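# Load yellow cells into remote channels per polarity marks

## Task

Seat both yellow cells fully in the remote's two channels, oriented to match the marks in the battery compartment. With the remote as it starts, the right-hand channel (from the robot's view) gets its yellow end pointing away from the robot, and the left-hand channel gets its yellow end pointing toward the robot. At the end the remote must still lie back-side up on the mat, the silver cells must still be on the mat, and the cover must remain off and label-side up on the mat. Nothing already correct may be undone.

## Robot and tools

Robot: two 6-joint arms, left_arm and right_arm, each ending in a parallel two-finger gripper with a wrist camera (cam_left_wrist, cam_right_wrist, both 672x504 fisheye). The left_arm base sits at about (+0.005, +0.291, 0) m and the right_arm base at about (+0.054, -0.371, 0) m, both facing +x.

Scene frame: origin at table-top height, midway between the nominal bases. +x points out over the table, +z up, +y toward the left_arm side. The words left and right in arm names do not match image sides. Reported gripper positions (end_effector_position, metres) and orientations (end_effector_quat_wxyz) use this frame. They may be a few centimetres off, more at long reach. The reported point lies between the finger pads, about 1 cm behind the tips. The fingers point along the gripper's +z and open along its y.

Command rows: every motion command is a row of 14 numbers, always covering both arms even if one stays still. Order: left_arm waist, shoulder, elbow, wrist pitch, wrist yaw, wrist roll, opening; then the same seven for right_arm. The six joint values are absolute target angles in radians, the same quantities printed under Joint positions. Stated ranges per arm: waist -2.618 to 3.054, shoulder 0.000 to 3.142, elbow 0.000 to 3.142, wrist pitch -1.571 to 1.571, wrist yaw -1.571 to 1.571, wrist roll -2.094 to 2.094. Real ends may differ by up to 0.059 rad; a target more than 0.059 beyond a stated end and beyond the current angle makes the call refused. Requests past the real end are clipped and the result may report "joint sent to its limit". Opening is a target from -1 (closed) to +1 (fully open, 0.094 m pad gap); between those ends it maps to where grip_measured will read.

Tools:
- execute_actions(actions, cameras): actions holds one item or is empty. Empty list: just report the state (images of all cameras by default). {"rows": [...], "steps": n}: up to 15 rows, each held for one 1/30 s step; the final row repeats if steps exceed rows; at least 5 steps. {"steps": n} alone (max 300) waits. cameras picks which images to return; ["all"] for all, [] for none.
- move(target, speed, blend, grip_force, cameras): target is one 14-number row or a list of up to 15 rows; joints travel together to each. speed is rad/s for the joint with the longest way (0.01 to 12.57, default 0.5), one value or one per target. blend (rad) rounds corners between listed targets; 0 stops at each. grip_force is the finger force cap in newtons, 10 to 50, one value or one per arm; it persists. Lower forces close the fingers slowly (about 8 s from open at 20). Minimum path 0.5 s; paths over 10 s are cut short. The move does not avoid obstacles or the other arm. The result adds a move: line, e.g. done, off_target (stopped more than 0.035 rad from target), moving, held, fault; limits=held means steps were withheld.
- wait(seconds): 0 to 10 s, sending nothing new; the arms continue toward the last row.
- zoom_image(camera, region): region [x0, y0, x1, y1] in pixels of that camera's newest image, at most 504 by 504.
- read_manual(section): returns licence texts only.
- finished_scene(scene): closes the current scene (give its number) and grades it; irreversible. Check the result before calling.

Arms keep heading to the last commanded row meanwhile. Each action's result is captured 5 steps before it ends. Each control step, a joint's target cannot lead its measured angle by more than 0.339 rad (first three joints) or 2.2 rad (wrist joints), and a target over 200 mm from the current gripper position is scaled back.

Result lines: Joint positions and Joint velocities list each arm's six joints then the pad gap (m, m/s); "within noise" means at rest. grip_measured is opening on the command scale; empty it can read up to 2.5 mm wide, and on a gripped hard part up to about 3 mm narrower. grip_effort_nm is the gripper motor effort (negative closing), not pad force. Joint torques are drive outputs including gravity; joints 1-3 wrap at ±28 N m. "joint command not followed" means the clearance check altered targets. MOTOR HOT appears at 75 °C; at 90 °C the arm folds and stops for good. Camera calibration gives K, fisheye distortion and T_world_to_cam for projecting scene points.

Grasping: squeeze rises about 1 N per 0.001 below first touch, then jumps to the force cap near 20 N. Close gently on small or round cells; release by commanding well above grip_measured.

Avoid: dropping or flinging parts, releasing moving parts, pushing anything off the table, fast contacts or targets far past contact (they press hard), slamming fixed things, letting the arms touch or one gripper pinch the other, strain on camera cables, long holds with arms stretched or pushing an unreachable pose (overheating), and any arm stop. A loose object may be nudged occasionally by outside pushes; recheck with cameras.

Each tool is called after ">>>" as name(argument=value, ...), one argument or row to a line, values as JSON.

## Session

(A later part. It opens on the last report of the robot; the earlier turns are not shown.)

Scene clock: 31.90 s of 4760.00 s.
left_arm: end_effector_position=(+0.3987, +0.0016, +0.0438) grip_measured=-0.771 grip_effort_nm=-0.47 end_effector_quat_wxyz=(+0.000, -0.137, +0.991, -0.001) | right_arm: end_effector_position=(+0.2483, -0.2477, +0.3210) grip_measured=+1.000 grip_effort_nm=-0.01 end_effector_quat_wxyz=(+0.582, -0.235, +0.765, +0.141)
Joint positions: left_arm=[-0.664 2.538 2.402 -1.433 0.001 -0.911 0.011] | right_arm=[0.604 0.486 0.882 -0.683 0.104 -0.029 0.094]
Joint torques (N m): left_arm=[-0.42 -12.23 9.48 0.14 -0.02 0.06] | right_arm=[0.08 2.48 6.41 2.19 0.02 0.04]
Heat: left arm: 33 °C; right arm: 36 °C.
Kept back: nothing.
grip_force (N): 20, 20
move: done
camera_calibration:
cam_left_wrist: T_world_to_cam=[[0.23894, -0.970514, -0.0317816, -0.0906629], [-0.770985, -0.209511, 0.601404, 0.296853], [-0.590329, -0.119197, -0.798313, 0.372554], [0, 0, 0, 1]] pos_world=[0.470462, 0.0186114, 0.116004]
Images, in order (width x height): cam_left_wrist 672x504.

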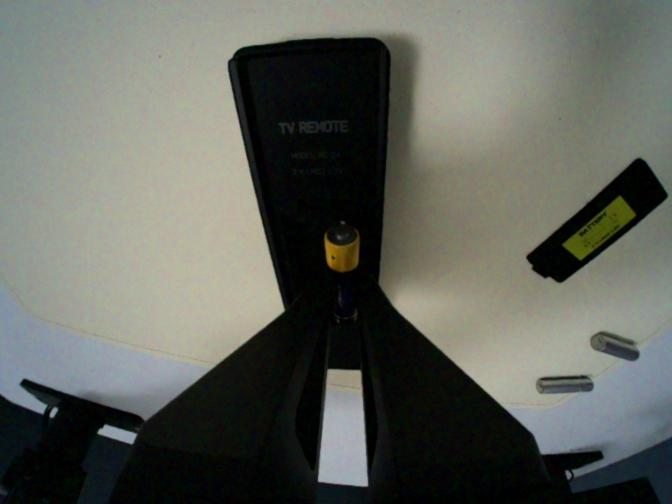

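>>> move(
  target=[-0.671, 2.563, 2.370, -1.386, 0, -0.905, -1, 0.604, 0.486, 0.882, -0.683, 0.104, -0.029, 1],
  speed=0.15,
  cameras=["cam_left_wrist"],
)

>>> zoom_image(
  camera="cam_left_wrist",
  region=[240, 140, 420, 320],
)

Scene clock: 36.40 s of 4760.00 s.
left_arm: end_effector_position=(+0.3990, -0.0002, +0.0402) grip_measured=-0.771 grip_effort_nm=-0.47 end_effector_quat_wxyz=(+0.001, -0.137, +0.991, -0.003) | right_arm: end_effector_position=(+0.2483, -0.2477, +0.3210) grip_measured=+1.000 grip_effort_nm=-0.01 end_effector_quat_wxyz=(+0.582, -0.235, +0.765, +0.141)
Joint positions: left_arm=[-0.665 2.538 2.387 -1.414 0.004 -0.91 0.011] | right_arm=[0.604 0.486 0.882 -0.683 0.104 -0.029 0.094]
Joint torques (N m): left_arm=[-0.54 -12.29 5.89 0.59 -0.02 0.05] | right_arm=[0.08 2.48 6.42 2.19 0.02 0.03]
Heat: left arm: 33 °C; right arm: 36 °C.
Kept back: nothing.
grip_force (N): 20, 20
move: done
camera_calibration:
cam_left_wrist: T_world_to_cam=[[0.237182, -0.971086, -0.0271383, -0.0920803], [-0.772291, -0.205427, 0.601137, 0.299488], [-0.589331, -0.12162, -0.798685, 0.369279], [0, 0, 0, 1]] pos_world=[0.47076, 0.0170168, 0.112405]
Images, in order (width x height): cam_left_wrist 672x504.

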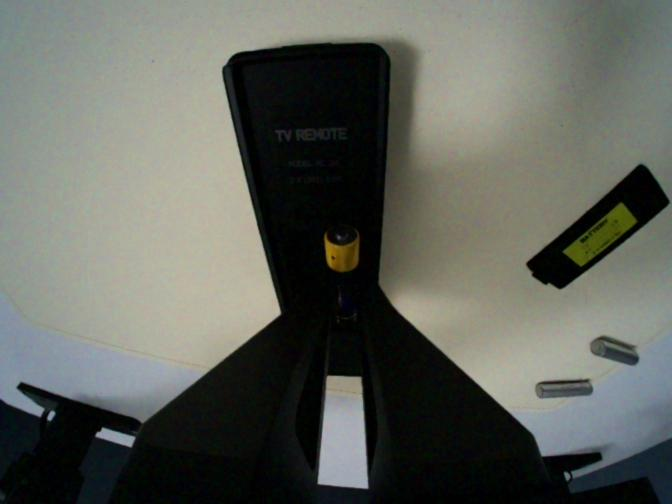

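Scaled by 2.800 from the camera's 672x504 image, which has a finer 960x720 frame.

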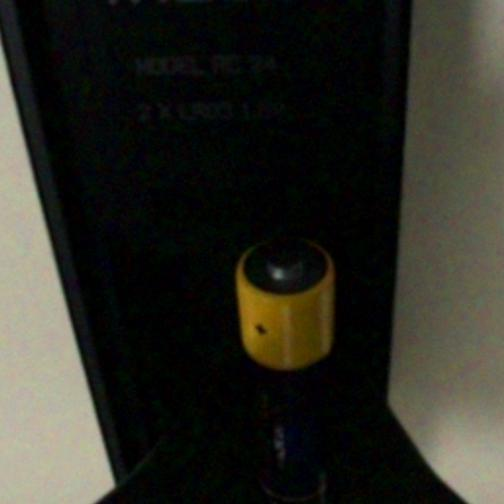

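>>> move(
  target=[-0.671, 2.563, 2.370, -1.388, -0.014, -0.905, -1, 0.604, 0.486, 0.882, -0.683, 0.104, -0.029, 1],
  speed=0.15,
  cameras=["cam_left_wrist"],
)

>>> zoom_image(
  camera="cam_left_wrist",
  region=[240, 140, 420, 320],
)

Scene clock: 37.33 s of 4760.00 s.
left_arm: end_effector_position=(+0.3990, -0.0002, +0.0402) grip_measured=-0.771 grip_effort_nm=-0.47 end_effector_quat_wxyz=(+0.001, -0.137, +0.991, -0.003) | right_arm: end_effector_position=(+0.2483, -0.2477, +0.3210) grip_measured=+1.000 grip_effort_nm=-0.01 end_effector_quat_wxyz=(+0.582, -0.235, +0.765, +0.141)
Joint positions: left_arm=[-0.665 2.538 2.387 -1.414 0.004 -0.91 0.011] | right_arm=[0.604 0.486 0.882 -0.683 0.104 -0.029 0.094]
Joint torques (N m): left_arm=[-0.47 -12.29 5.91 0.56 -0.18 0.09] | right_arm=[0.08 2.48 6.42 2.18 0.02 0.04]
Heat: left arm: 33 °C; right arm: 36 °C.
Kept back: nothing.
grip_force (N): 20, 20
move: done
camera_calibration:
cam_left_wrist: T_world_to_cam=[[0.237182, -0.971086, -0.0271383, -0.0920803], [-0.772291, -0.205427, 0.601137, 0.299488], [-0.589331, -0.12162, -0.798685, 0.369279], [0, 0, 0, 1]] pos_world=[0.47076, 0.0170168, 0.112405]
Images, in order (width x height): cam_left_wrist 672x504.

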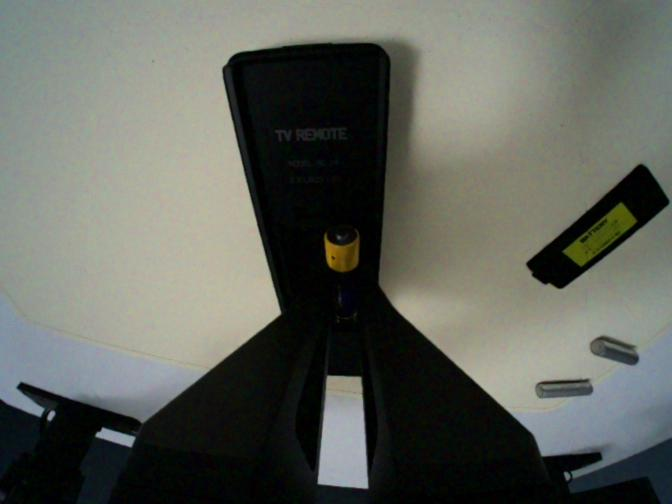

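Scaled by 2.800 from the camera's 672x504 image, which has a finer 960x720 frame.

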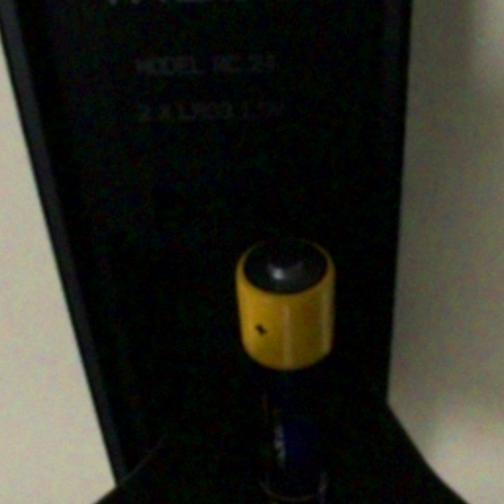

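>>> move(
  target=[-0.671, 2.563, 2.356, -1.372, -0.010, -0.905, -1, 0.604, 0.486, 0.882, -0.683, 0.104, -0.029, 1],
  speed=0.15,
  cameras=["cam_left_wrist"],
)

>>> zoom_image(
  camera="cam_left_wrist",
  region=[240, 140, 420, 320],
)

Scene clock: 38.27 s of 4760.00 s.
left_arm: end_effector_position=(+0.3990, -0.0002, +0.0396) grip_measured=-0.771 grip_effort_nm=-0.47 end_effector_quat_wxyz=(+0.000, -0.137, +0.991, -0.003) | right_arm: end_effector_position=(+0.2483, -0.2477, +0.3210) grip_measured=+1.000 grip_effort_nm=-0.01 end_effector_quat_wxyz=(+0.582, -0.235, +0.765, +0.141)
Joint positions: left_arm=[-0.665 2.538 2.385 -1.412 0.004 -0.91 0.011] | right_arm=[0.604 0.486 0.882 -0.683 0.104 -0.029 0.094]
Joint torques (N m): left_arm=[-0.51 -12.23 4.83 0.72 -0.13 0.08] | right_arm=[0.08 2.48 6.42 2.19 0.02 0.04]
Heat: left arm: 33 °C; right arm: 36 °C.
Kept back: nothing.
grip_force (N): 20, 20
move: off_target (left_arm); left_arm: the wrist pitch is farthest, 0.040 rad from its target
camera_calibration:
cam_left_wrist: T_world_to_cam=[[0.237128, -0.971091, -0.0274381, -0.0920385], [-0.772076, -0.205523, 0.601381, 0.299723], [-0.589635, -0.12142, -0.798491, 0.368918], [0, 0, 0, 1]] pos_world=[0.47076, 0.0170162, 0.111804]
Images, in order (width x height): cam_left_wrist 672x504.

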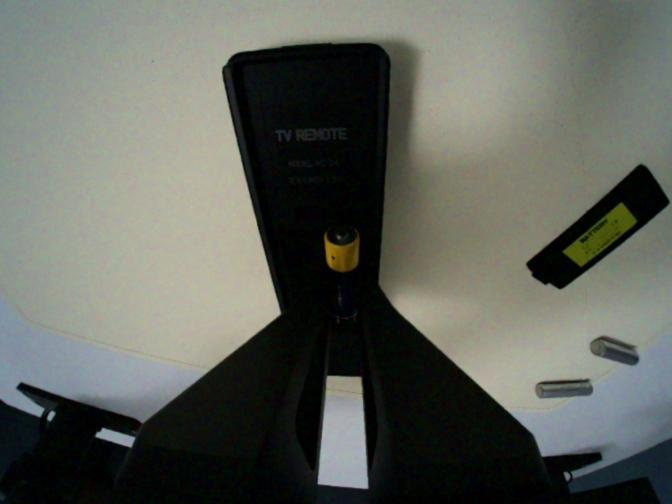

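Scaled by 2.800 from the camera's 672x504 image, which has a finer 960x720 frame.

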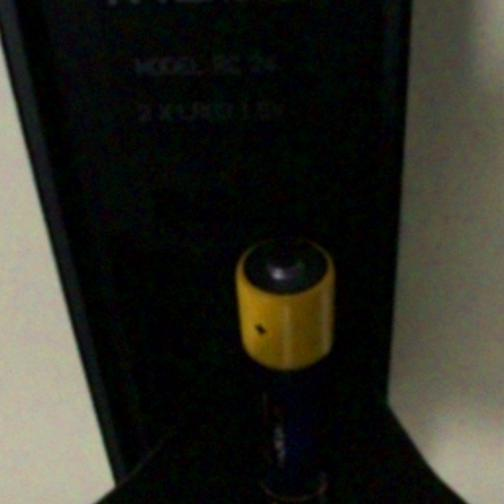

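>>> execute_actions(
  actions=[
    {"rows":[[-0.67,2.56,2.37,-1.39,0,-0.905,-0.775,0.604,0.486,0.882,-0.683,0.104,-0.029,1],[-0.67,2.56,2.37,-1.39,0,-0.905,-0.77,0.604,0.486,0.882,-0.683,0.104,-0.029,1],[-0.67,2.56,2.37,-1.39,0,-0.905,-0.765,0.604,0.486,0.882,-0.683,0.104,-0.029,1],[-0.67,2.56,2.37,-1.39,0,-0.905,-0.76,0.604,0.486,0.882,-0.683,0.104,-0.029,1],[-0.67,2.56,2.37,-1.39,0,-0.905,-0.755,0.604,0.486,0.882,-0.683,0.104,-0.029,1],[-0.67,2.56,2.37,-1.39,0,-0.905,-0.75,0.604,0.486,0.882,-0.683,0.104,-0.029,1],[-0.67,2.56,2.37,-1.39,0,-0.905,-0.745,0.604,0.486,0.882,-0.683,0.104,-0.029,1],[-0.67,2.56,2.37,-1.39,0,-0.905,-0.74,0.604,0.486,0.882,-0.683,0.104,-0.029,1],[-0.67,2.56,2.37,-1.39,0,-0.905,-0.735,0.604,0.486,0.882,-0.683,0.104,-0.029,1],[-0.67,2.56,2.37,-1.39,0,-0.905,-0.73,0.604,0.486,0.882,-0.683,0.104,-0.029,1],[-0.67,2.56,2.37,-1.39,0,-0.905,-0.725,0.604,0.486,0.882,-0.683,0.104,-0.029,1],[-0.67,2.56,2.37,-1.39,0,-0.905,-0.72,0.604,0.486,0.882,-0.683,0.104,-0.029,1],[-0.67,2.56,2.37,-1.39,0,-0.905,-0.71,0.604,0.486,0.882,-0.683,0.104,-0.029,1],[-0.67,2.56,2.37,-1.39,0,-0.905,-0.70,0.604,0.486,0.882,-0.683,0.104,-0.029,1]]},
  ],
)

>>> wait(
  seconds=0.4,
  cameras=["cam_left_wrist"],
)

>>> zoom_image(
  camera="cam_left_wrist",
  region=[240, 160, 420, 340],
)

Scene clock: 39.03 s of 4760.00 s.
left_arm: end_effector_position=(+0.3988, +0.0000, +0.0396) grip_measured=-0.736 grip_effort_nm=0.17 end_effector_quat_wxyz=(+0.000, -0.137, +0.991, -0.003) | right_arm: end_effector_position=(+0.2483, -0.2477, +0.3210) grip_measured=+1.000 grip_effort_nm=-0.01 end_effector_quat_wxyz=(+0.582, -0.235, +0.765, +0.141)
Joint positions: left_arm=[-0.665 2.538 2.385 -1.413 0.004 -0.91 0.012] | right_arm=[0.604 0.486 0.882 -0.683 0.104 -0.029 0.094]
Joint velocities: left_arm=[0.007 -0.002 -0.002 -0.051 0.037 0.051 0.005] | right_arm=[within noise]
Joint torques (N m): left_arm=[-0.4 -12.48 6.06 0.53 -0.03 0.06] | right_arm=[0.08 2.48 6.41 2.18 0.02 0.04]
Heat: left arm: 33 °C; right arm: 37 °C.
Steps of this call (1-13: nothing new was sent; 14-23: this action's first 10). Readings (joint positions of left_arm | right_arm):
14: [-0.665 2.538 2.385 -1.412 0.004 -0.910] | [0.604 0.486 0.882 -0.683 0.104 -0.029]
15: [-0.665 2.538 2.385 -1.412 0.004 -0.910] | [0.604 0.486 0.882 -0.683 0.104 -0.029]
17: [-0.665 2.538 2.385 -1.412 0.004 -0.910] | [0.604 0.486 0.882 -0.683 0.104 -0.029]
21: [-0.665 2.538 2.385 -1.413 0.004 -0.910] | [0.604 0.486 0.882 -0.683 0.104 -0.029]
23: the state above
grip_force (N): 20, 20

Scene clock: 39.60 s of 4760.00 s.
left_arm: end_effector_position=(+0.3984, +0.0004, +0.0396) grip_measured=-0.703 grip_effort_nm=0.18 end_effector_quat_wxyz=(-0.001, -0.136, +0.991, -0.002) | right_arm: end_effector_position=(+0.2483, -0.2477, +0.3210) grip_measured=+1.000 grip_effort_nm=-0.01 end_effector_quat_wxyz=(+0.582, -0.235, +0.765, +0.141)
Joint positions: left_arm=[-0.665 2.538 2.385 -1.416 0.003 -0.91 0.014] | right_arm=[0.604 0.486 0.882 -0.683 0.104 -0.029 0.094]
Joint torques (N m): left_arm=[-0.36 -12.49 6.02 0.55 -0.01 0.06] | right_arm=[0.08 2.47 6.42 2.19 0.02 0.04]
Heat: left arm: 32 °C; right arm: 37 °C.
Steps of this call (1-5: your previous action's last 5; 6-15: toward your last target; 16-17: nothing new was sent). Readings (joint positions of left_arm | right_arm):
1: [-0.665 2.538 2.385 -1.414 0.004 -0.910] | [0.604 0.486 0.882 -0.683 0.104 -0.029]
2: [-0.665 2.538 2.385 -1.414 0.004 -0.910] | [0.604 0.486 0.882 -0.683 0.104 -0.029]
4: [-0.665 2.538 2.385 -1.415 0.004 -0.910] | [0.604 0.486 0.882 -0.683 0.104 -0.029]
8: [-0.665 2.538 2.385 -1.416 0.003 -0.910] | [0.604 0.486 0.882 -0.683 0.104 -0.029]
17: the state above
All arms were judged still, so your last target was given up. Each gripper or tool keeps its last command.
grip_force (N): 20, 20
camera_calibration:
cam_left_wrist: T_world_to_cam=[[0.23673, -0.971101, -0.0303443, -0.0910288], [-0.770657, -0.206702, 0.602796, 0.298679], [-0.591648, -0.119315, -0.797318, 0.36937], [0, 0, 0, 1]] pos_world=[0.470266, 0.0174108, 0.111701]
Images, in order (width x height): cam_left_wrist 672x504.

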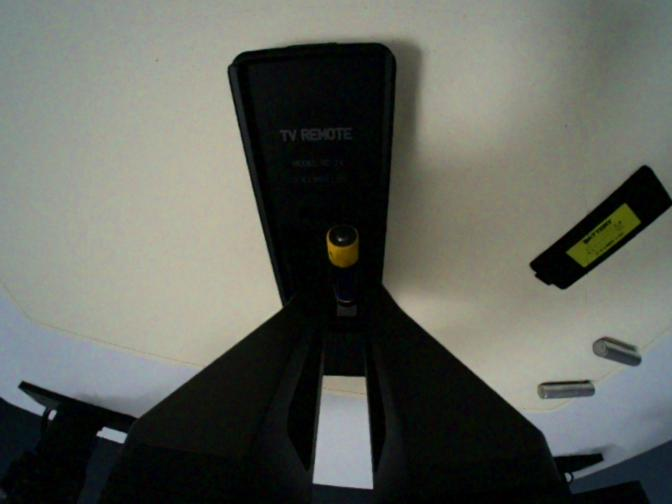

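Scaled by 2.800 from the camera's 672x504 image, which has a finer 960x720 frame.

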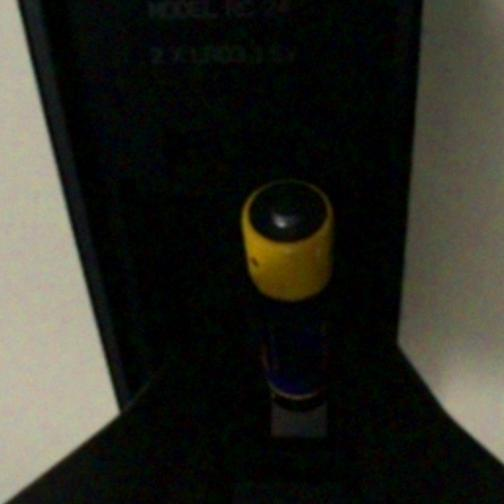

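>>> move(
  target=[
    [-0.67, 2.54, 2.43, -1.45, 0, -0.905, -0.6, 0.604, 0.486, 0.882, -0.683, 0.104, -0.029, 1],
    [-0.67, 2.51, 2.53, -1.545, 0, -0.905, -0.5, 0.604, 0.486, 0.882, -0.683, 0.104, -0.029, 1],
  ],
  speed=0.3,
  cameras=["cam_left_wrist"],
)

>>> zoom_image(
  camera="cam_left_wrist",
  region=[270, 160, 410, 300],
)

Scene clock: 42.13 s of 4760.00 s.
left_arm: end_effector_position=(+0.3971, +0.0030, +0.0704) grip_measured=-0.503 grip_effort_nm=0.16 end_effector_quat_wxyz=(+0.005, -0.136, +0.991, -0.002) | right_arm: end_effector_position=(+0.2483, -0.2477, +0.3210) grip_measured=+1.000 grip_effort_nm=-0.01 end_effector_quat_wxyz=(+0.582, -0.235, +0.765, +0.141)
Joint positions: left_arm=[-0.665 2.538 2.508 -1.531 -0.004 -0.91 0.023] | right_arm=[0.604 0.486 0.882 -0.683 0.104 -0.029 0.094]
Joint torques (N m): left_arm=[-0.31 -16.94 9.54 0.16 0.05 0.08] | right_arm=[0.08 2.47 6.42 2.19 0.02 0.04]
Heat: left arm: 33 °C; right arm: 37 °C.
Kept back: nothing.
grip_force (N): 20, 20
move: done
camera_calibration:
cam_left_wrist: T_world_to_cam=[[0.237031, -0.971076, -0.0287796, -0.0875071], [-0.777066, -0.207288, 0.594306, 0.282729], [-0.583082, -0.118505, -0.803724, 0.390516], [0, 0, 0, 1]] pos_world=[0.468144, 0.0199088, 0.143321]
Images, in order (width x height): cam_left_wrist 672x504.

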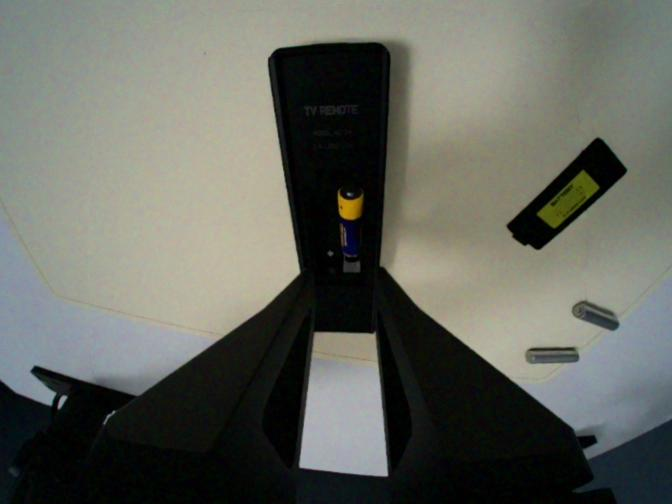

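Scaled by 3.600 from the camera's 672x504 image, which has a finer 960x720 frame.

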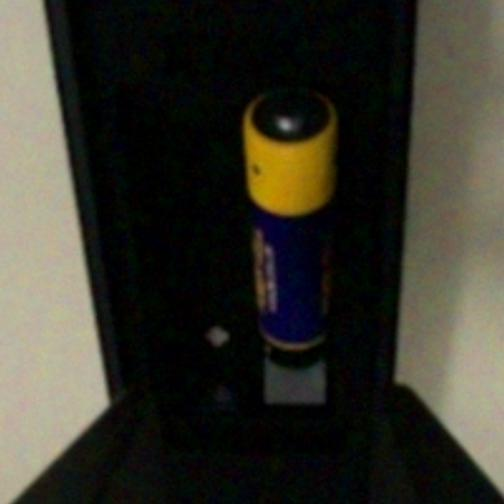

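>>> move(
  target=[-0.60, 2.31, 2.035, -1.02, 0, -0.832, -1, 0.604, 0.486, 0.882, -0.683, 0.104, -0.029, 1],
  speed=0.4,
  cameras=["cam_left_wrist"],
)

>>> zoom_image(
  camera="cam_left_wrist",
  region=[260, 160, 420, 320],
)

Scene clock: 45.27 s of 4760.00 s.
left_arm: end_effector_position=(+0.4373, +0.0112, +0.0455) grip_measured=-0.986 grip_effort_nm=-0.46 end_effector_quat_wxyz=(+0.088, -0.130, +0.985, -0.074) | right_arm: end_effector_position=(+0.2483, -0.2477, +0.3210) grip_measured=+1.000 grip_effort_nm=-0.01 end_effector_quat_wxyz=(+0.582, -0.235, +0.765, +0.141)
Joint positions: left_arm=[-0.606 2.352 2.046 -1.034 -0.003 -0.839 0.001] | right_arm=[0.604 0.486 0.882 -0.683 0.104 -0.029 0.094]
Joint torques (N m): left_arm=[0.5 -17.68 6.93 0.87 0.04 0.11] | right_arm=[0.08 2.47 6.41 2.19 0.02 0.04]
Heat: left arm: 33 °C; right arm: 37 °C.
Kept back: nothing.
grip_force (N): 20, 20
move: off_target (left_arm); left_arm: the shoulder is farthest, 0.042 rad from its target
camera_calibration:
cam_left_wrist: T_world_to_cam=[[0.216502, -0.967616, 0.129796, -0.0880107], [-0.877449, -0.134568, 0.460408, 0.379719], [-0.428031, -0.213569, -0.878167, 0.33155], [0, 0, 0, 1]] pos_world=[0.494152, 0.0367463, 0.127754]
Images, in order (width x height): cam_left_wrist 672x504.

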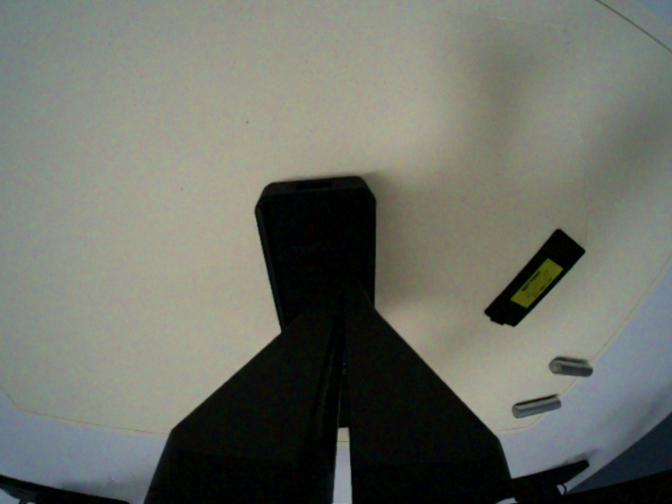

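Scaled by 3.150 from the camera's 672x504 image, which has a finer 960x720 frame.

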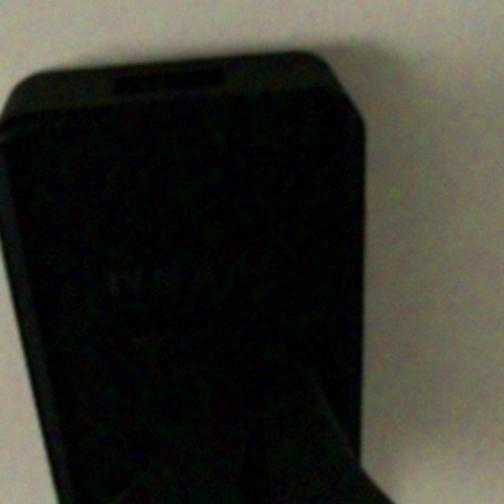

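>>> move(
  target=[-0.60, 2.31, 2.014, -0.995, 0, -0.832, -1, 0.604, 0.486, 0.882, -0.683, 0.104, -0.029, 1],
  speed=0.15,
)

Scene clock: 46.30 s of 4760.00 s.
left_arm: end_effector_position=(+0.4378, +0.0108, +0.0434) grip_measured=-0.986 grip_effort_nm=-0.47 end_effector_quat_wxyz=(+0.091, -0.130, +0.984, -0.076) | right_arm: end_effector_position=(+0.2483, -0.2477, +0.3210) grip_measured=+1.000 grip_effort_nm=-0.01 end_effector_quat_wxyz=(+0.582, -0.235, +0.765, +0.141)
Joint positions: left_arm=[-0.606 2.347 2.028 -1.013 -0.003 -0.839 0.001] | right_arm=[0.604 0.486 0.882 -0.683 0.104 -0.029 0.094]
Joint torques (N m): left_arm=[0.51 -17.17 6.69 0.94 0.04 0.1] | right_arm=[0.08 2.47 6.42 2.18 0.02 0.03]
Heat: left arm: 32 °C; right arm: 37 °C.
Kept back: nothing.
grip_force (N): 20, 20
move: off_target (left_arm); left_arm: the shoulder is farthest, 0.037 rad from its target

>>> move(
  target=[-0.622, 2.288, 1.974, -0.972, 0, -0.848, -1, 0.604, 0.486, 0.882, -0.683, 0.104, -0.029, 1],
  speed=0.1,
  cameras=["cam_left_wrist"],
)

>>> zoom_image(
  camera="cam_left_wrist",
  region=[260, 160, 420, 320],
)

Scene clock: 47.47 s of 4760.00 s.
left_arm: end_effector_position=(+0.4336, +0.0079, +0.0433) grip_measured=-0.986 grip_effort_nm=-0.47 end_effector_quat_wxyz=(+0.095, -0.126, +0.984, -0.080) | right_arm: end_effector_position=(+0.2483, -0.2477, +0.3210) grip_measured=+1.000 grip_effort_nm=-0.01 end_effector_quat_wxyz=(+0.582, -0.235, +0.765, +0.141)
Joint positions: left_arm=[-0.615 2.326 1.988 -0.984 -0.003 -0.841 0.001] | right_arm=[0.604 0.486 0.882 -0.683 0.104 -0.029 0.094]
Joint torques (N m): left_arm=[-0.55 -17.06 6.75 0.89 0.06 -0.06] | right_arm=[0.08 2.48 6.42 2.18 0.02 0.04]
Heat: left arm: 32 °C; right arm: 37 °C.
Kept back: nothing.
grip_force (N): 20, 20
move: off_target (left_arm); left_arm: the shoulder is farthest, 0.038 rad from its target
camera_calibration:
cam_left_wrist: T_world_to_cam=[[0.207445, -0.967762, 0.14284, -0.0868037], [-0.885098, -0.123495, 0.44872, 0.380845], [-0.416615, -0.219512, -0.882183, 0.322678], [0, 0, 0, 1]] pos_world=[0.489524, 0.033859, 0.126167]
Images, in order (width x height): cam_left_wrist 672x504.

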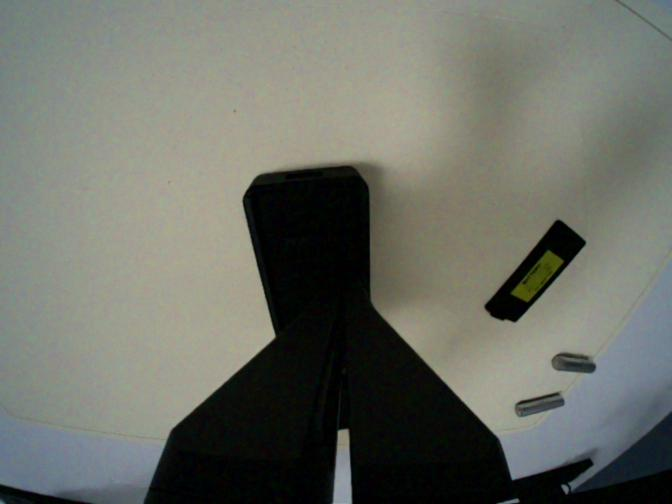

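Scaled by 3.150 from the camera's 672x504 image, which has a finer 960x720 frame.

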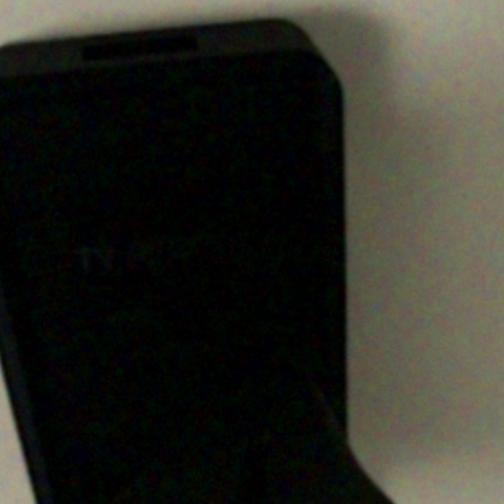

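>>> move(
  target=[-0.622, 2.288, 1.961, -0.972, 0, -0.848, -1, 0.604, 0.486, 0.882, -0.683, 0.104, -0.029, 1],
  speed=0.1,
)

Scene clock: 48.40 s of 4760.00 s.
left_arm: end_effector_position=(+0.4335, +0.0080, +0.0432) grip_measured=-0.986 grip_effort_nm=-0.47 end_effector_quat_wxyz=(+0.096, -0.126, +0.984, -0.081) | right_arm: end_effector_position=(+0.2483, -0.2477, +0.3210) grip_measured=+1.000 grip_effort_nm=-0.01 end_effector_quat_wxyz=(+0.582, -0.235, +0.765, +0.141)
Joint positions: left_arm=[-0.615 2.321 1.978 -0.975 -0.003 -0.841 0.001] | right_arm=[0.604 0.486 0.882 -0.683 0.104 -0.029 0.094]
Joint torques (N m): left_arm=[-0.65 -16.66 6.42 0.81 0.01 -0.07] | right_arm=[0.08 2.48 6.42 2.19 0.02 0.04]
Heat: left arm: 33 °C; right arm: 38 °C.
Kept back: nothing.
grip_force (N): 20, 20
move: done

>>> move(
  target=[-0.632, 2.262, 1.930, -0.945, 0, -0.856, -1, 0.604, 0.486, 0.882, -0.683, 0.104, -0.029, 1],
  speed=0.1,
  cameras=["cam_left_wrist"],
)

>>> zoom_image(
  camera="cam_left_wrist",
  region=[260, 160, 420, 320],
)

Scene clock: 49.43 s of 4760.00 s.
left_arm: end_effector_position=(+0.4275, +0.0059, +0.0433) grip_measured=-0.986 grip_effort_nm=-0.47 end_effector_quat_wxyz=(+0.096, -0.125, +0.984, -0.083) | right_arm: end_effector_position=(+0.2483, -0.2477, +0.3210) grip_measured=+1.000 grip_effort_nm=-0.01 end_effector_quat_wxyz=(+0.582, -0.235, +0.765, +0.141)
Joint positions: left_arm=[-0.625 2.301 1.943 -0.959 -0.003 -0.849 0.001] | right_arm=[0.604 0.486 0.882 -0.683 0.104 -0.029 0.094]
Joint torques (N m): left_arm=[-0.58 -17.05 6.86 0.92 0.03 -0.07] | right_arm=[0.08 2.48 6.42 2.19 0.02 0.04]
Heat: left arm: 33 °C; right arm: 38 °C.
Kept back: nothing.
grip_force (N): 20, 20
move: off_target (left_arm); left_arm: the shoulder is farthest, 0.039 rad from its target
camera_calibration:
cam_left_wrist: T_world_to_cam=[[0.20449, -0.967574, 0.148269, -0.0863914], [-0.887047, -0.11912, 0.446047, 0.376058], [-0.413922, -0.222734, -0.882643, 0.318588], [0, 0, 0, 1]] pos_world=[0.483118, 0.0321663, 0.126269]
Images, in order (width x height): cam_left_wrist 672x504.

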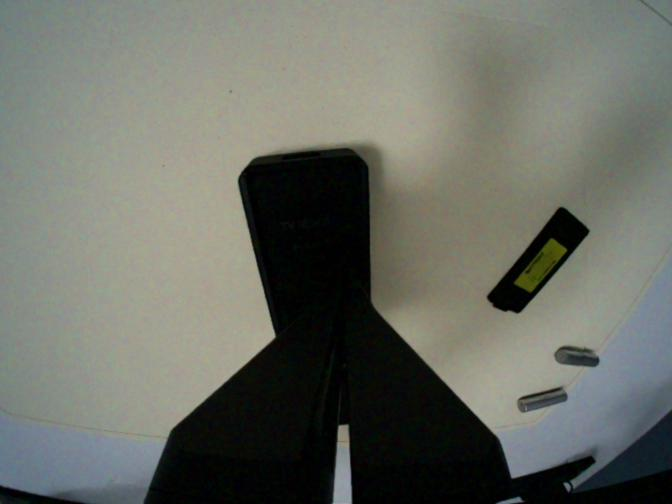

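Scaled by 3.150 from the camera's 672x504 image, which has a finer 960x720 frame.

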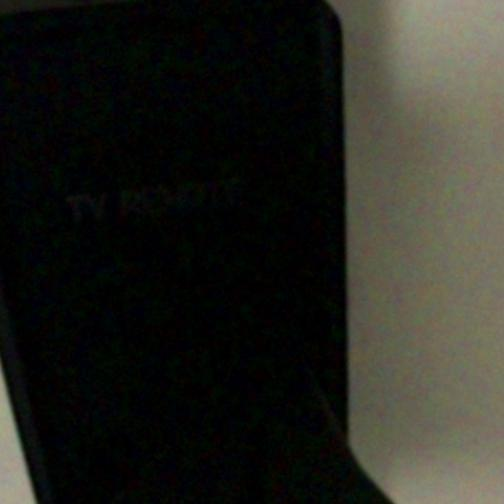

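>>> move(
  target=[
    [-0.632, 2.28, 2.01, -1.02, 0, -0.856, -1, 0.604, 0.486, 0.882, -0.683, 0.104, -0.029, 1],
    [-0.64, 2.36, 2.31, -1.45, 0, -0.89, -0.5, 0.604, 0.486, 0.882, -0.683, 0.104, -0.029, 1],
  ],
  speed=0.4,
  cameras=["cam_left_wrist"],
)

>>> zoom_image(
  camera="cam_left_wrist",
  region=[270, 140, 420, 290],
)

Scene clock: 54.80 s of 4760.00 s.
left_arm: end_effector_position=(+0.3937, +0.0242, +0.1081) grip_measured=-0.503 grip_effort_nm=0.16 end_effector_quat_wxyz=(+0.033, -0.139, +0.989, -0.028) | right_arm: end_effector_position=(+0.2483, -0.2477, +0.3210) grip_measured=+1.000 grip_effort_nm=-0.01 end_effector_quat_wxyz=(+0.582, -0.235, +0.765, +0.141)
Joint positions: left_arm=[-0.633 2.333 2.285 -1.436 -0.003 -0.882 0.023] | right_arm=[0.604 0.486 0.882 -0.683 0.104 -0.029 0.094]
Joint torques (N m): left_arm=[-0.64 -10.89 10.03 0.33 0.03 -0.08] | right_arm=[0.09 2.47 6.42 2.18 0.02 0.04]
Heat: left arm: 33 °C; right arm: 38 °C.
Kept back: nothing.
grip_force (N): 20, 20
move: done
camera_calibration:
cam_left_wrist: T_world_to_cam=[[0.241486, -0.969957, 0.0294619, -0.0730839], [-0.812165, -0.185399, 0.553187, 0.279927], [-0.531105, -0.157515, -0.832536, 0.405036], [0, 0, 0, 1]] pos_world=[0.460112, 0.044809, 0.184508]
Images, in order (width x height): cam_left_wrist 672x504.

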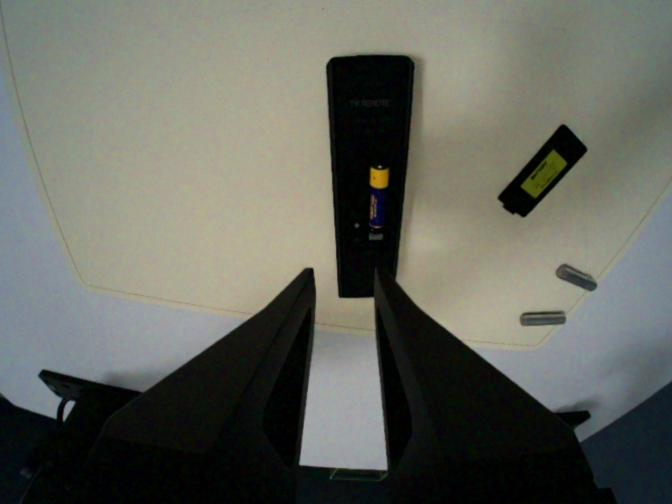

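Scaled by 3.360 from the camera's 672x504 image, which has a finer 960x720 frame.

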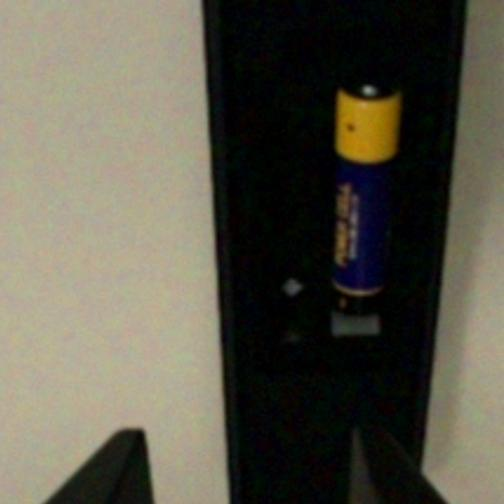

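>>> move(
  target=[
    [-0.64, 2.36, 2.31, -1.45, 0, -0.89, -1, 0.604, 0.486, 0.882, -0.683, 0.104, -0.029, 1],
    [-0.64, 2.38, 2.07, -1.10, 0, -0.89, -1, 0.604, 0.486, 0.882, -0.683, 0.104, -0.029, 1],
  ],
  speed=0.3,
  cameras=["cam_left_wrist"],
)

>>> zoom_image(
  camera="cam_left_wrist",
  region=[260, 160, 420, 320],
)

Scene clock: 59.63 s of 4760.00 s.
left_arm: end_effector_position=(+0.4200, +0.0061, +0.0485) grip_measured=-0.986 grip_effort_nm=-0.47 end_effector_quat_wxyz=(+0.066, -0.138, +0.986, -0.059) | right_arm: end_effector_position=(+0.2483, -0.2477, +0.3210) grip_measured=+1.000 grip_effort_nm=-0.01 end_effector_quat_wxyz=(+0.582, -0.235, +0.765, +0.141)
Joint positions: left_arm=[-0.633 2.358 2.079 -1.114 -0.003 -0.882 0.001] | right_arm=[0.604 0.486 0.882 -0.683 0.104 -0.029 0.094]
Joint torques (N m): left_arm=[-0.51 -11.69 7.09 0.78 0.03 -0.06] | right_arm=[0.08 2.47 6.42 2.19 0.02 0.03]
Heat: left arm: 32 °C; right arm: 38 °C.
Kept back: nothing.
grip_force (N): 20, 20
move: done
camera_calibration:
cam_left_wrist: T_world_to_cam=[[0.237047, -0.966584, 0.0975902, -0.0967249], [-0.851644, -0.158416, 0.499607, 0.349891], [-0.467452, -0.201542, -0.860738, 0.341294], [0, 0, 0, 1]] pos_world=[0.48045, 0.030721, 0.128396]
Images, in order (width x height): cam_left_wrist 672x504.

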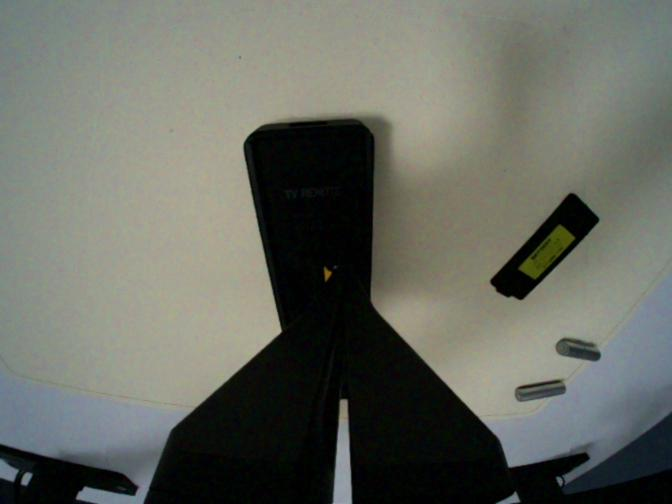

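Scaled by 3.150 from the camera's 672x504 image, which has a finer 960x720 frame.

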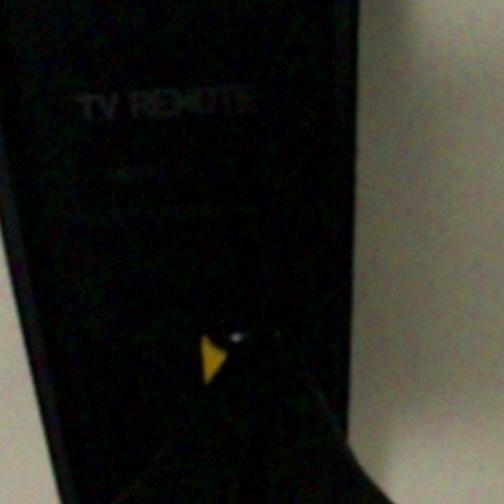

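>>> move(
  target=[-0.619, 2.38, 2.07, -1.143, 0, -0.89, -1, 0.604, 0.486, 0.882, -0.683, 0.104, -0.029, 1],
  speed=0.2,
  cameras=["cam_left_wrist"],
)

>>> zoom_image(
  camera="cam_left_wrist",
  region=[260, 160, 420, 320],
)

Scene clock: 60.77 s of 4760.00 s.
left_arm: end_effector_position=(+0.4188, +0.0115, +0.0478) grip_measured=-0.986 grip_effort_nm=-0.47 end_effector_quat_wxyz=(+0.061, -0.142, +0.987, -0.053) | right_arm: end_effector_position=(+0.2483, -0.2477, +0.3210) grip_measured=+1.000 grip_effort_nm=-0.01 end_effector_quat_wxyz=(+0.582, -0.235, +0.765, +0.141)
Joint positions: left_arm=[-0.625 2.358 2.079 -1.13 -0.003 -0.882 0.001] | right_arm=[0.604 0.486 0.882 -0.683 0.104 -0.029 0.094]
Joint torques (N m): left_arm=[0.49 -11.59 7.08 0.46 0.03 -0.07] | right_arm=[0.08 2.47 6.42 2.18 0.02 0.04]
Heat: left arm: 32 °C; right arm: 39 °C.
Kept back: nothing.
grip_force (N): 20, 20
move: done
camera_calibration:
cam_left_wrist: T_world_to_cam=[[0.245563, -0.965587, 0.0856782, -0.0941325], [-0.843727, -0.169377, 0.509349, 0.346438], [-0.477309, -0.197366, -0.856284, 0.345183], [0, 0, 0, 1]] pos_world=[0.480174, 0.035913, 0.127182]
Images, in order (width x height): cam_left_wrist 672x504.

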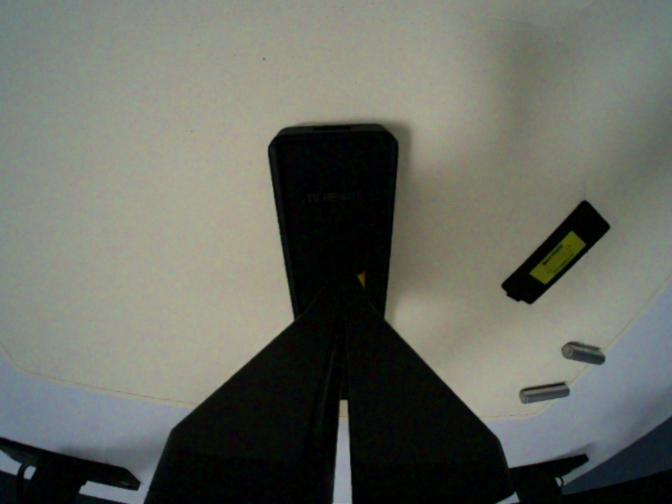

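Scaled by 3.150 from the camera's 672x504 image, which has a finer 960x720 frame.

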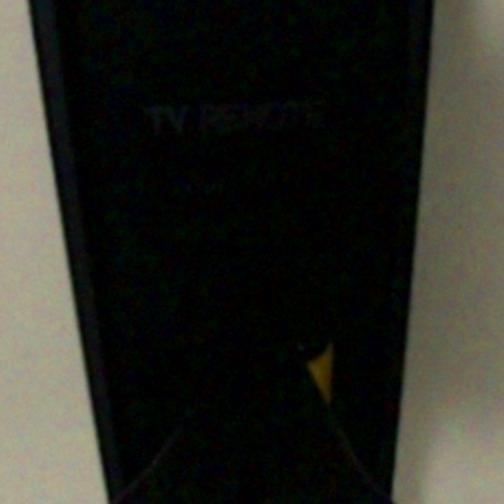

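>>> move(
  target=[-0.619, 2.38, 2.07, -1.143, 0.020, -0.89, -1, 0.604, 0.486, 0.882, -0.683, 0.104, -0.029, 1],
  speed=0.2,
  cameras=["cam_left_wrist"],
)

>>> zoom_image(
  camera="cam_left_wrist",
  region=[260, 160, 420, 320],
)

Scene clock: 61.80 s of 4760.00 s.
left_arm: end_effector_position=(+0.4170, +0.0089, +0.0478) grip_measured=-0.986 grip_effort_nm=-0.47 end_effector_quat_wxyz=(+0.054, -0.142, +0.987, -0.060) | right_arm: end_effector_position=(+0.2483, -0.2477, +0.3210) grip_measured=+1.000 grip_effort_nm=-0.01 end_effector_quat_wxyz=(+0.582, -0.235, +0.765, +0.141)
Joint positions: left_arm=[-0.625 2.358 2.079 -1.13 0.015 -0.882 0.001] | right_arm=[0.604 0.486 0.882 -0.683 0.104 -0.029 0.094]
Joint torques (N m): left_arm=[0.39 -11.64 7.01 0.49 0.04 -0.07] | right_arm=[0.08 2.48 6.42 2.19 0.02 0.03]
Heat: left arm: 32 °C; right arm: 39 °C.
Kept back: nothing.
grip_force (N): 20, 20
move: done
camera_calibration:
cam_left_wrist: T_world_to_cam=[[0.243748, -0.964963, 0.0971211, -0.0960157], [-0.838902, -0.15953, 0.520378, 0.341814], [-0.486652, -0.208316, -0.848395, 0.347365], [0, 0, 0, 1]] pos_world=[0.479198, 0.0342399, 0.126155]
Images, in order (width x height): cam_left_wrist 672x504.

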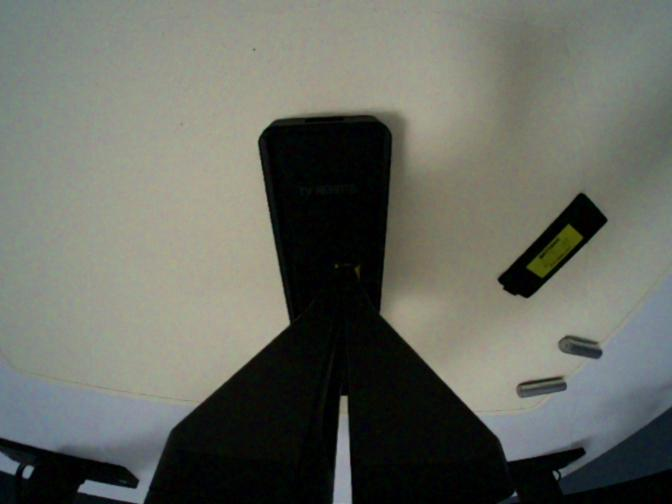

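Scaled by 3.150 from the camera's 672x504 image, which has a finer 960x720 frame.

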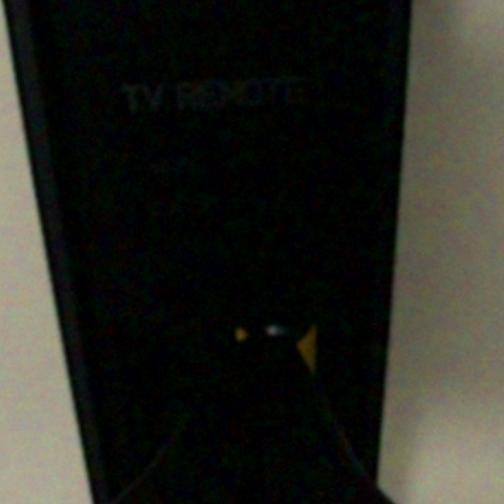

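>>> move(
  target=[-0.622, 2.38, 2.035, -1.095, 0.024, -0.89, -1, 0.604, 0.486, 0.882, -0.683, 0.104, -0.029, 1],
  speed=0.1,
  cameras=["cam_left_wrist"],
)

>>> zoom_image(
  camera="cam_left_wrist",
  region=[260, 160, 420, 320],
)

Scene clock: 62.83 s of 4760.00 s.
left_arm: end_effector_position=(+0.4126, +0.0111, +0.0391) grip_measured=-0.986 grip_effort_nm=-0.47 end_effector_quat_wxyz=(+0.047, -0.142, +0.987, -0.055) | right_arm: end_effector_position=(+0.2483, -0.2477, +0.3210) grip_measured=+1.000 grip_effort_nm=-0.01 end_effector_quat_wxyz=(+0.582, -0.235, +0.765, +0.141)
Joint positions: left_arm=[-0.625 2.358 2.047 -1.116 0.019 -0.882 0.001] | right_arm=[0.604 0.486 0.882 -0.683 0.104 -0.029 0.094]
Joint torques (N m): left_arm=[0.2 -11.58 6.74 0.77 0.08 -0.06] | right_arm=[0.08 2.48 6.42 2.19 0.02 0.03]
Heat: left arm: 32 °C; right arm: 39 °C.
Kept back: nothing.
grip_force (N): 20, 20
move: done
camera_calibration:
cam_left_wrist: T_world_to_cam=[[0.244754, -0.965762, 0.0860196, -0.0918665], [-0.83018, -0.162905, 0.533163, 0.338998], [-0.500896, -0.201906, -0.841628, 0.343825], [0, 0, 0, 1]] pos_world=[0.476134, 0.0359234, 0.116533]
Images, in order (width x height): cam_left_wrist 672x504.

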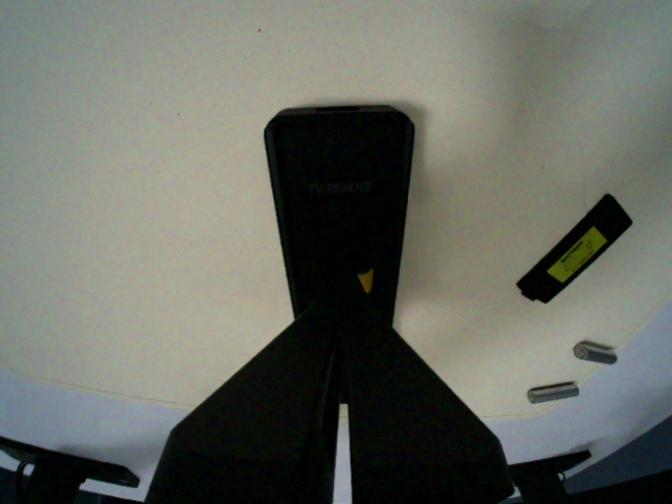

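Scaled by 3.150 from the camera's 672x504 image, which has a finer 960x720 frame.

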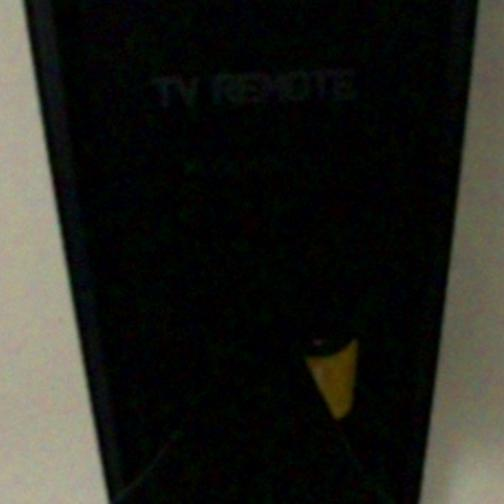

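>>> move(
  target=[
    [-0.622, 2.38, 2.095, -1.095, 0.024, -0.89, -1, 0.604, 0.486, 0.882, -0.683, 0.104, -0.029, 1],
    [-0.622, 2.38, 2.080, -1.066, 0.024, -0.89, -1, 0.604, 0.486, 0.882, -0.683, 0.104, -0.029, 1],
  ],
  speed=0.2,
  cameras=["cam_left_wrist"],
)

>>> zoom_image(
  camera="cam_left_wrist",
  region=[260, 160, 420, 320],
)

Scene clock: 64.67 s of 4760.00 s.
left_arm: end_effector_position=(+0.4251, +0.0024, +0.0477) grip_measured=-0.986 grip_effort_nm=-0.47 end_effector_quat_wxyz=(+0.068, -0.141, +0.985, -0.076) | right_arm: end_effector_position=(+0.2483, -0.2477, +0.3210) grip_measured=+1.000 grip_effort_nm=-0.01 end_effector_quat_wxyz=(+0.582, -0.235, +0.765, +0.141)
Joint positions: left_arm=[-0.625 2.358 2.071 -1.08 0.02 -0.883 0.001] | right_arm=[0.604 0.486 0.882 -0.683 0.104 -0.029 0.094]
Joint torques (N m): left_arm=[0.27 -11.67 8.8 0.81 0.07 -0.05] | right_arm=[0.08 2.48 6.42 2.19 0.02 0.04]
Heat: left arm: 33 °C; right arm: 39 °C.
Kept back: nothing.
grip_force (N): 20, 20
move: done
camera_calibration:
cam_left_wrist: T_world_to_cam=[[0.239606, -0.961925, 0.13149, -0.10412], [-0.855513, -0.14516, 0.497018, 0.355768], [-0.459007, -0.23158, -0.85772, 0.338592], [0, 0, 0, 1]] pos_world=[0.484728, 0.0298989, 0.127285]
Images, in order (width x height): cam_left_wrist 672x504.

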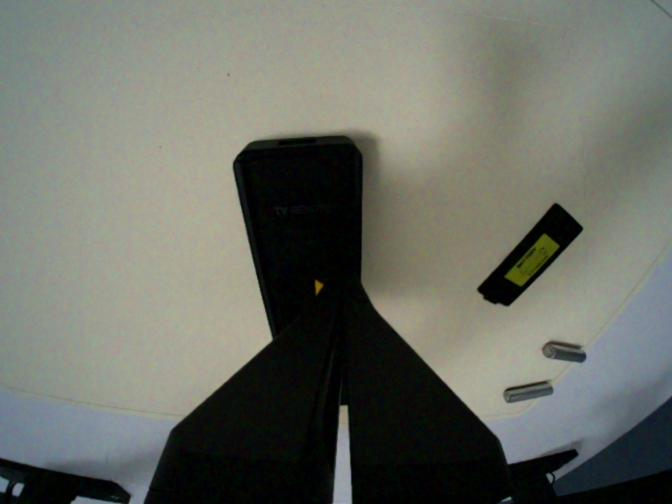

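Scaled by 3.150 from the camera's 672x504 image, which has a finer 960x720 frame.

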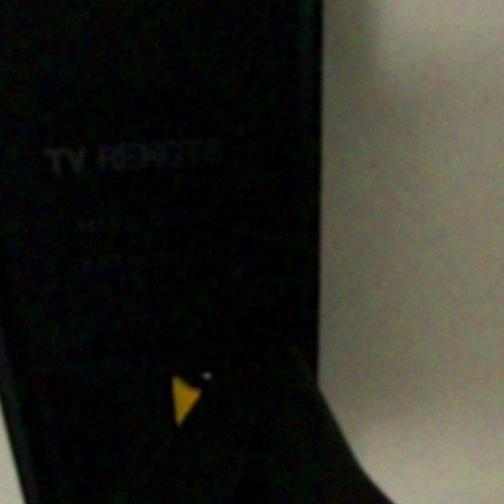

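>>> move(
  target=[-0.625, 2.38, 2.085, -1.139, 0.028, -0.89, -1, 0.604, 0.486, 0.882, -0.683, 0.104, -0.029, 1],
  speed=0.2,
  cameras=["cam_left_wrist"],
)

>>> zoom_image(
  camera="cam_left_wrist",
  region=[260, 160, 420, 320],
)

Scene clock: 65.90 s of 4760.00 s.
left_arm: end_effector_position=(+0.4153, +0.0081, +0.0457) grip_measured=-0.986 grip_effort_nm=-0.47 end_effector_quat_wxyz=(+0.050, -0.141, +0.987, -0.062) | right_arm: end_effector_position=(+0.2483, -0.2477, +0.3210) grip_measured=+1.000 grip_effort_nm=-0.01 end_effector_quat_wxyz=(+0.582, -0.235, +0.765, +0.141)
Joint positions: left_arm=[-0.625 2.358 2.071 -1.126 0.024 -0.883 0.001] | right_arm=[0.604 0.486 0.882 -0.683 0.104 -0.029 0.094]
Joint torques (N m): left_arm=[0.01 -11.63 9.24 0.42 0.08 -0.03] | right_arm=[0.08 2.47 6.42 2.19 0.02 0.04]
Heat: left arm: 33 °C; right arm: 39 °C.
Kept back: nothing.
grip_force (N): 20, 20
move: done
camera_calibration:
cam_left_wrist: T_world_to_cam=[[0.243582, -0.964704, 0.100069, -0.0961829], [-0.835114, -0.156149, 0.527449, 0.339541], [-0.493207, -0.212046, -0.843673, 0.347179], [0, 0, 0, 1]] pos_world=[0.478215, 0.033849, 0.123439]
Images, in order (width x height): cam_left_wrist 672x504.

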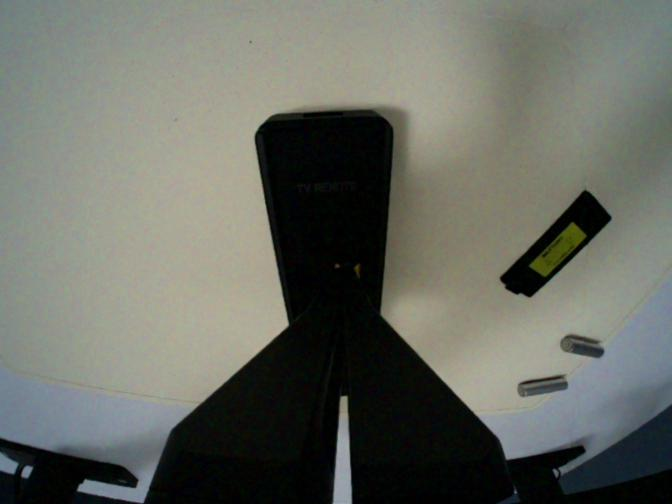

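Scaled by 3.150 from the camera's 672x504 image, which has a finer 960x720 frame.

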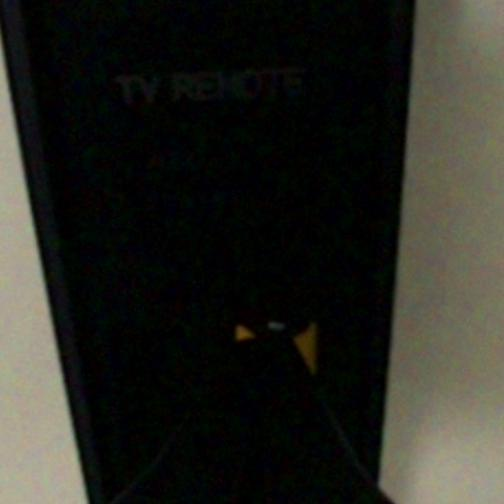

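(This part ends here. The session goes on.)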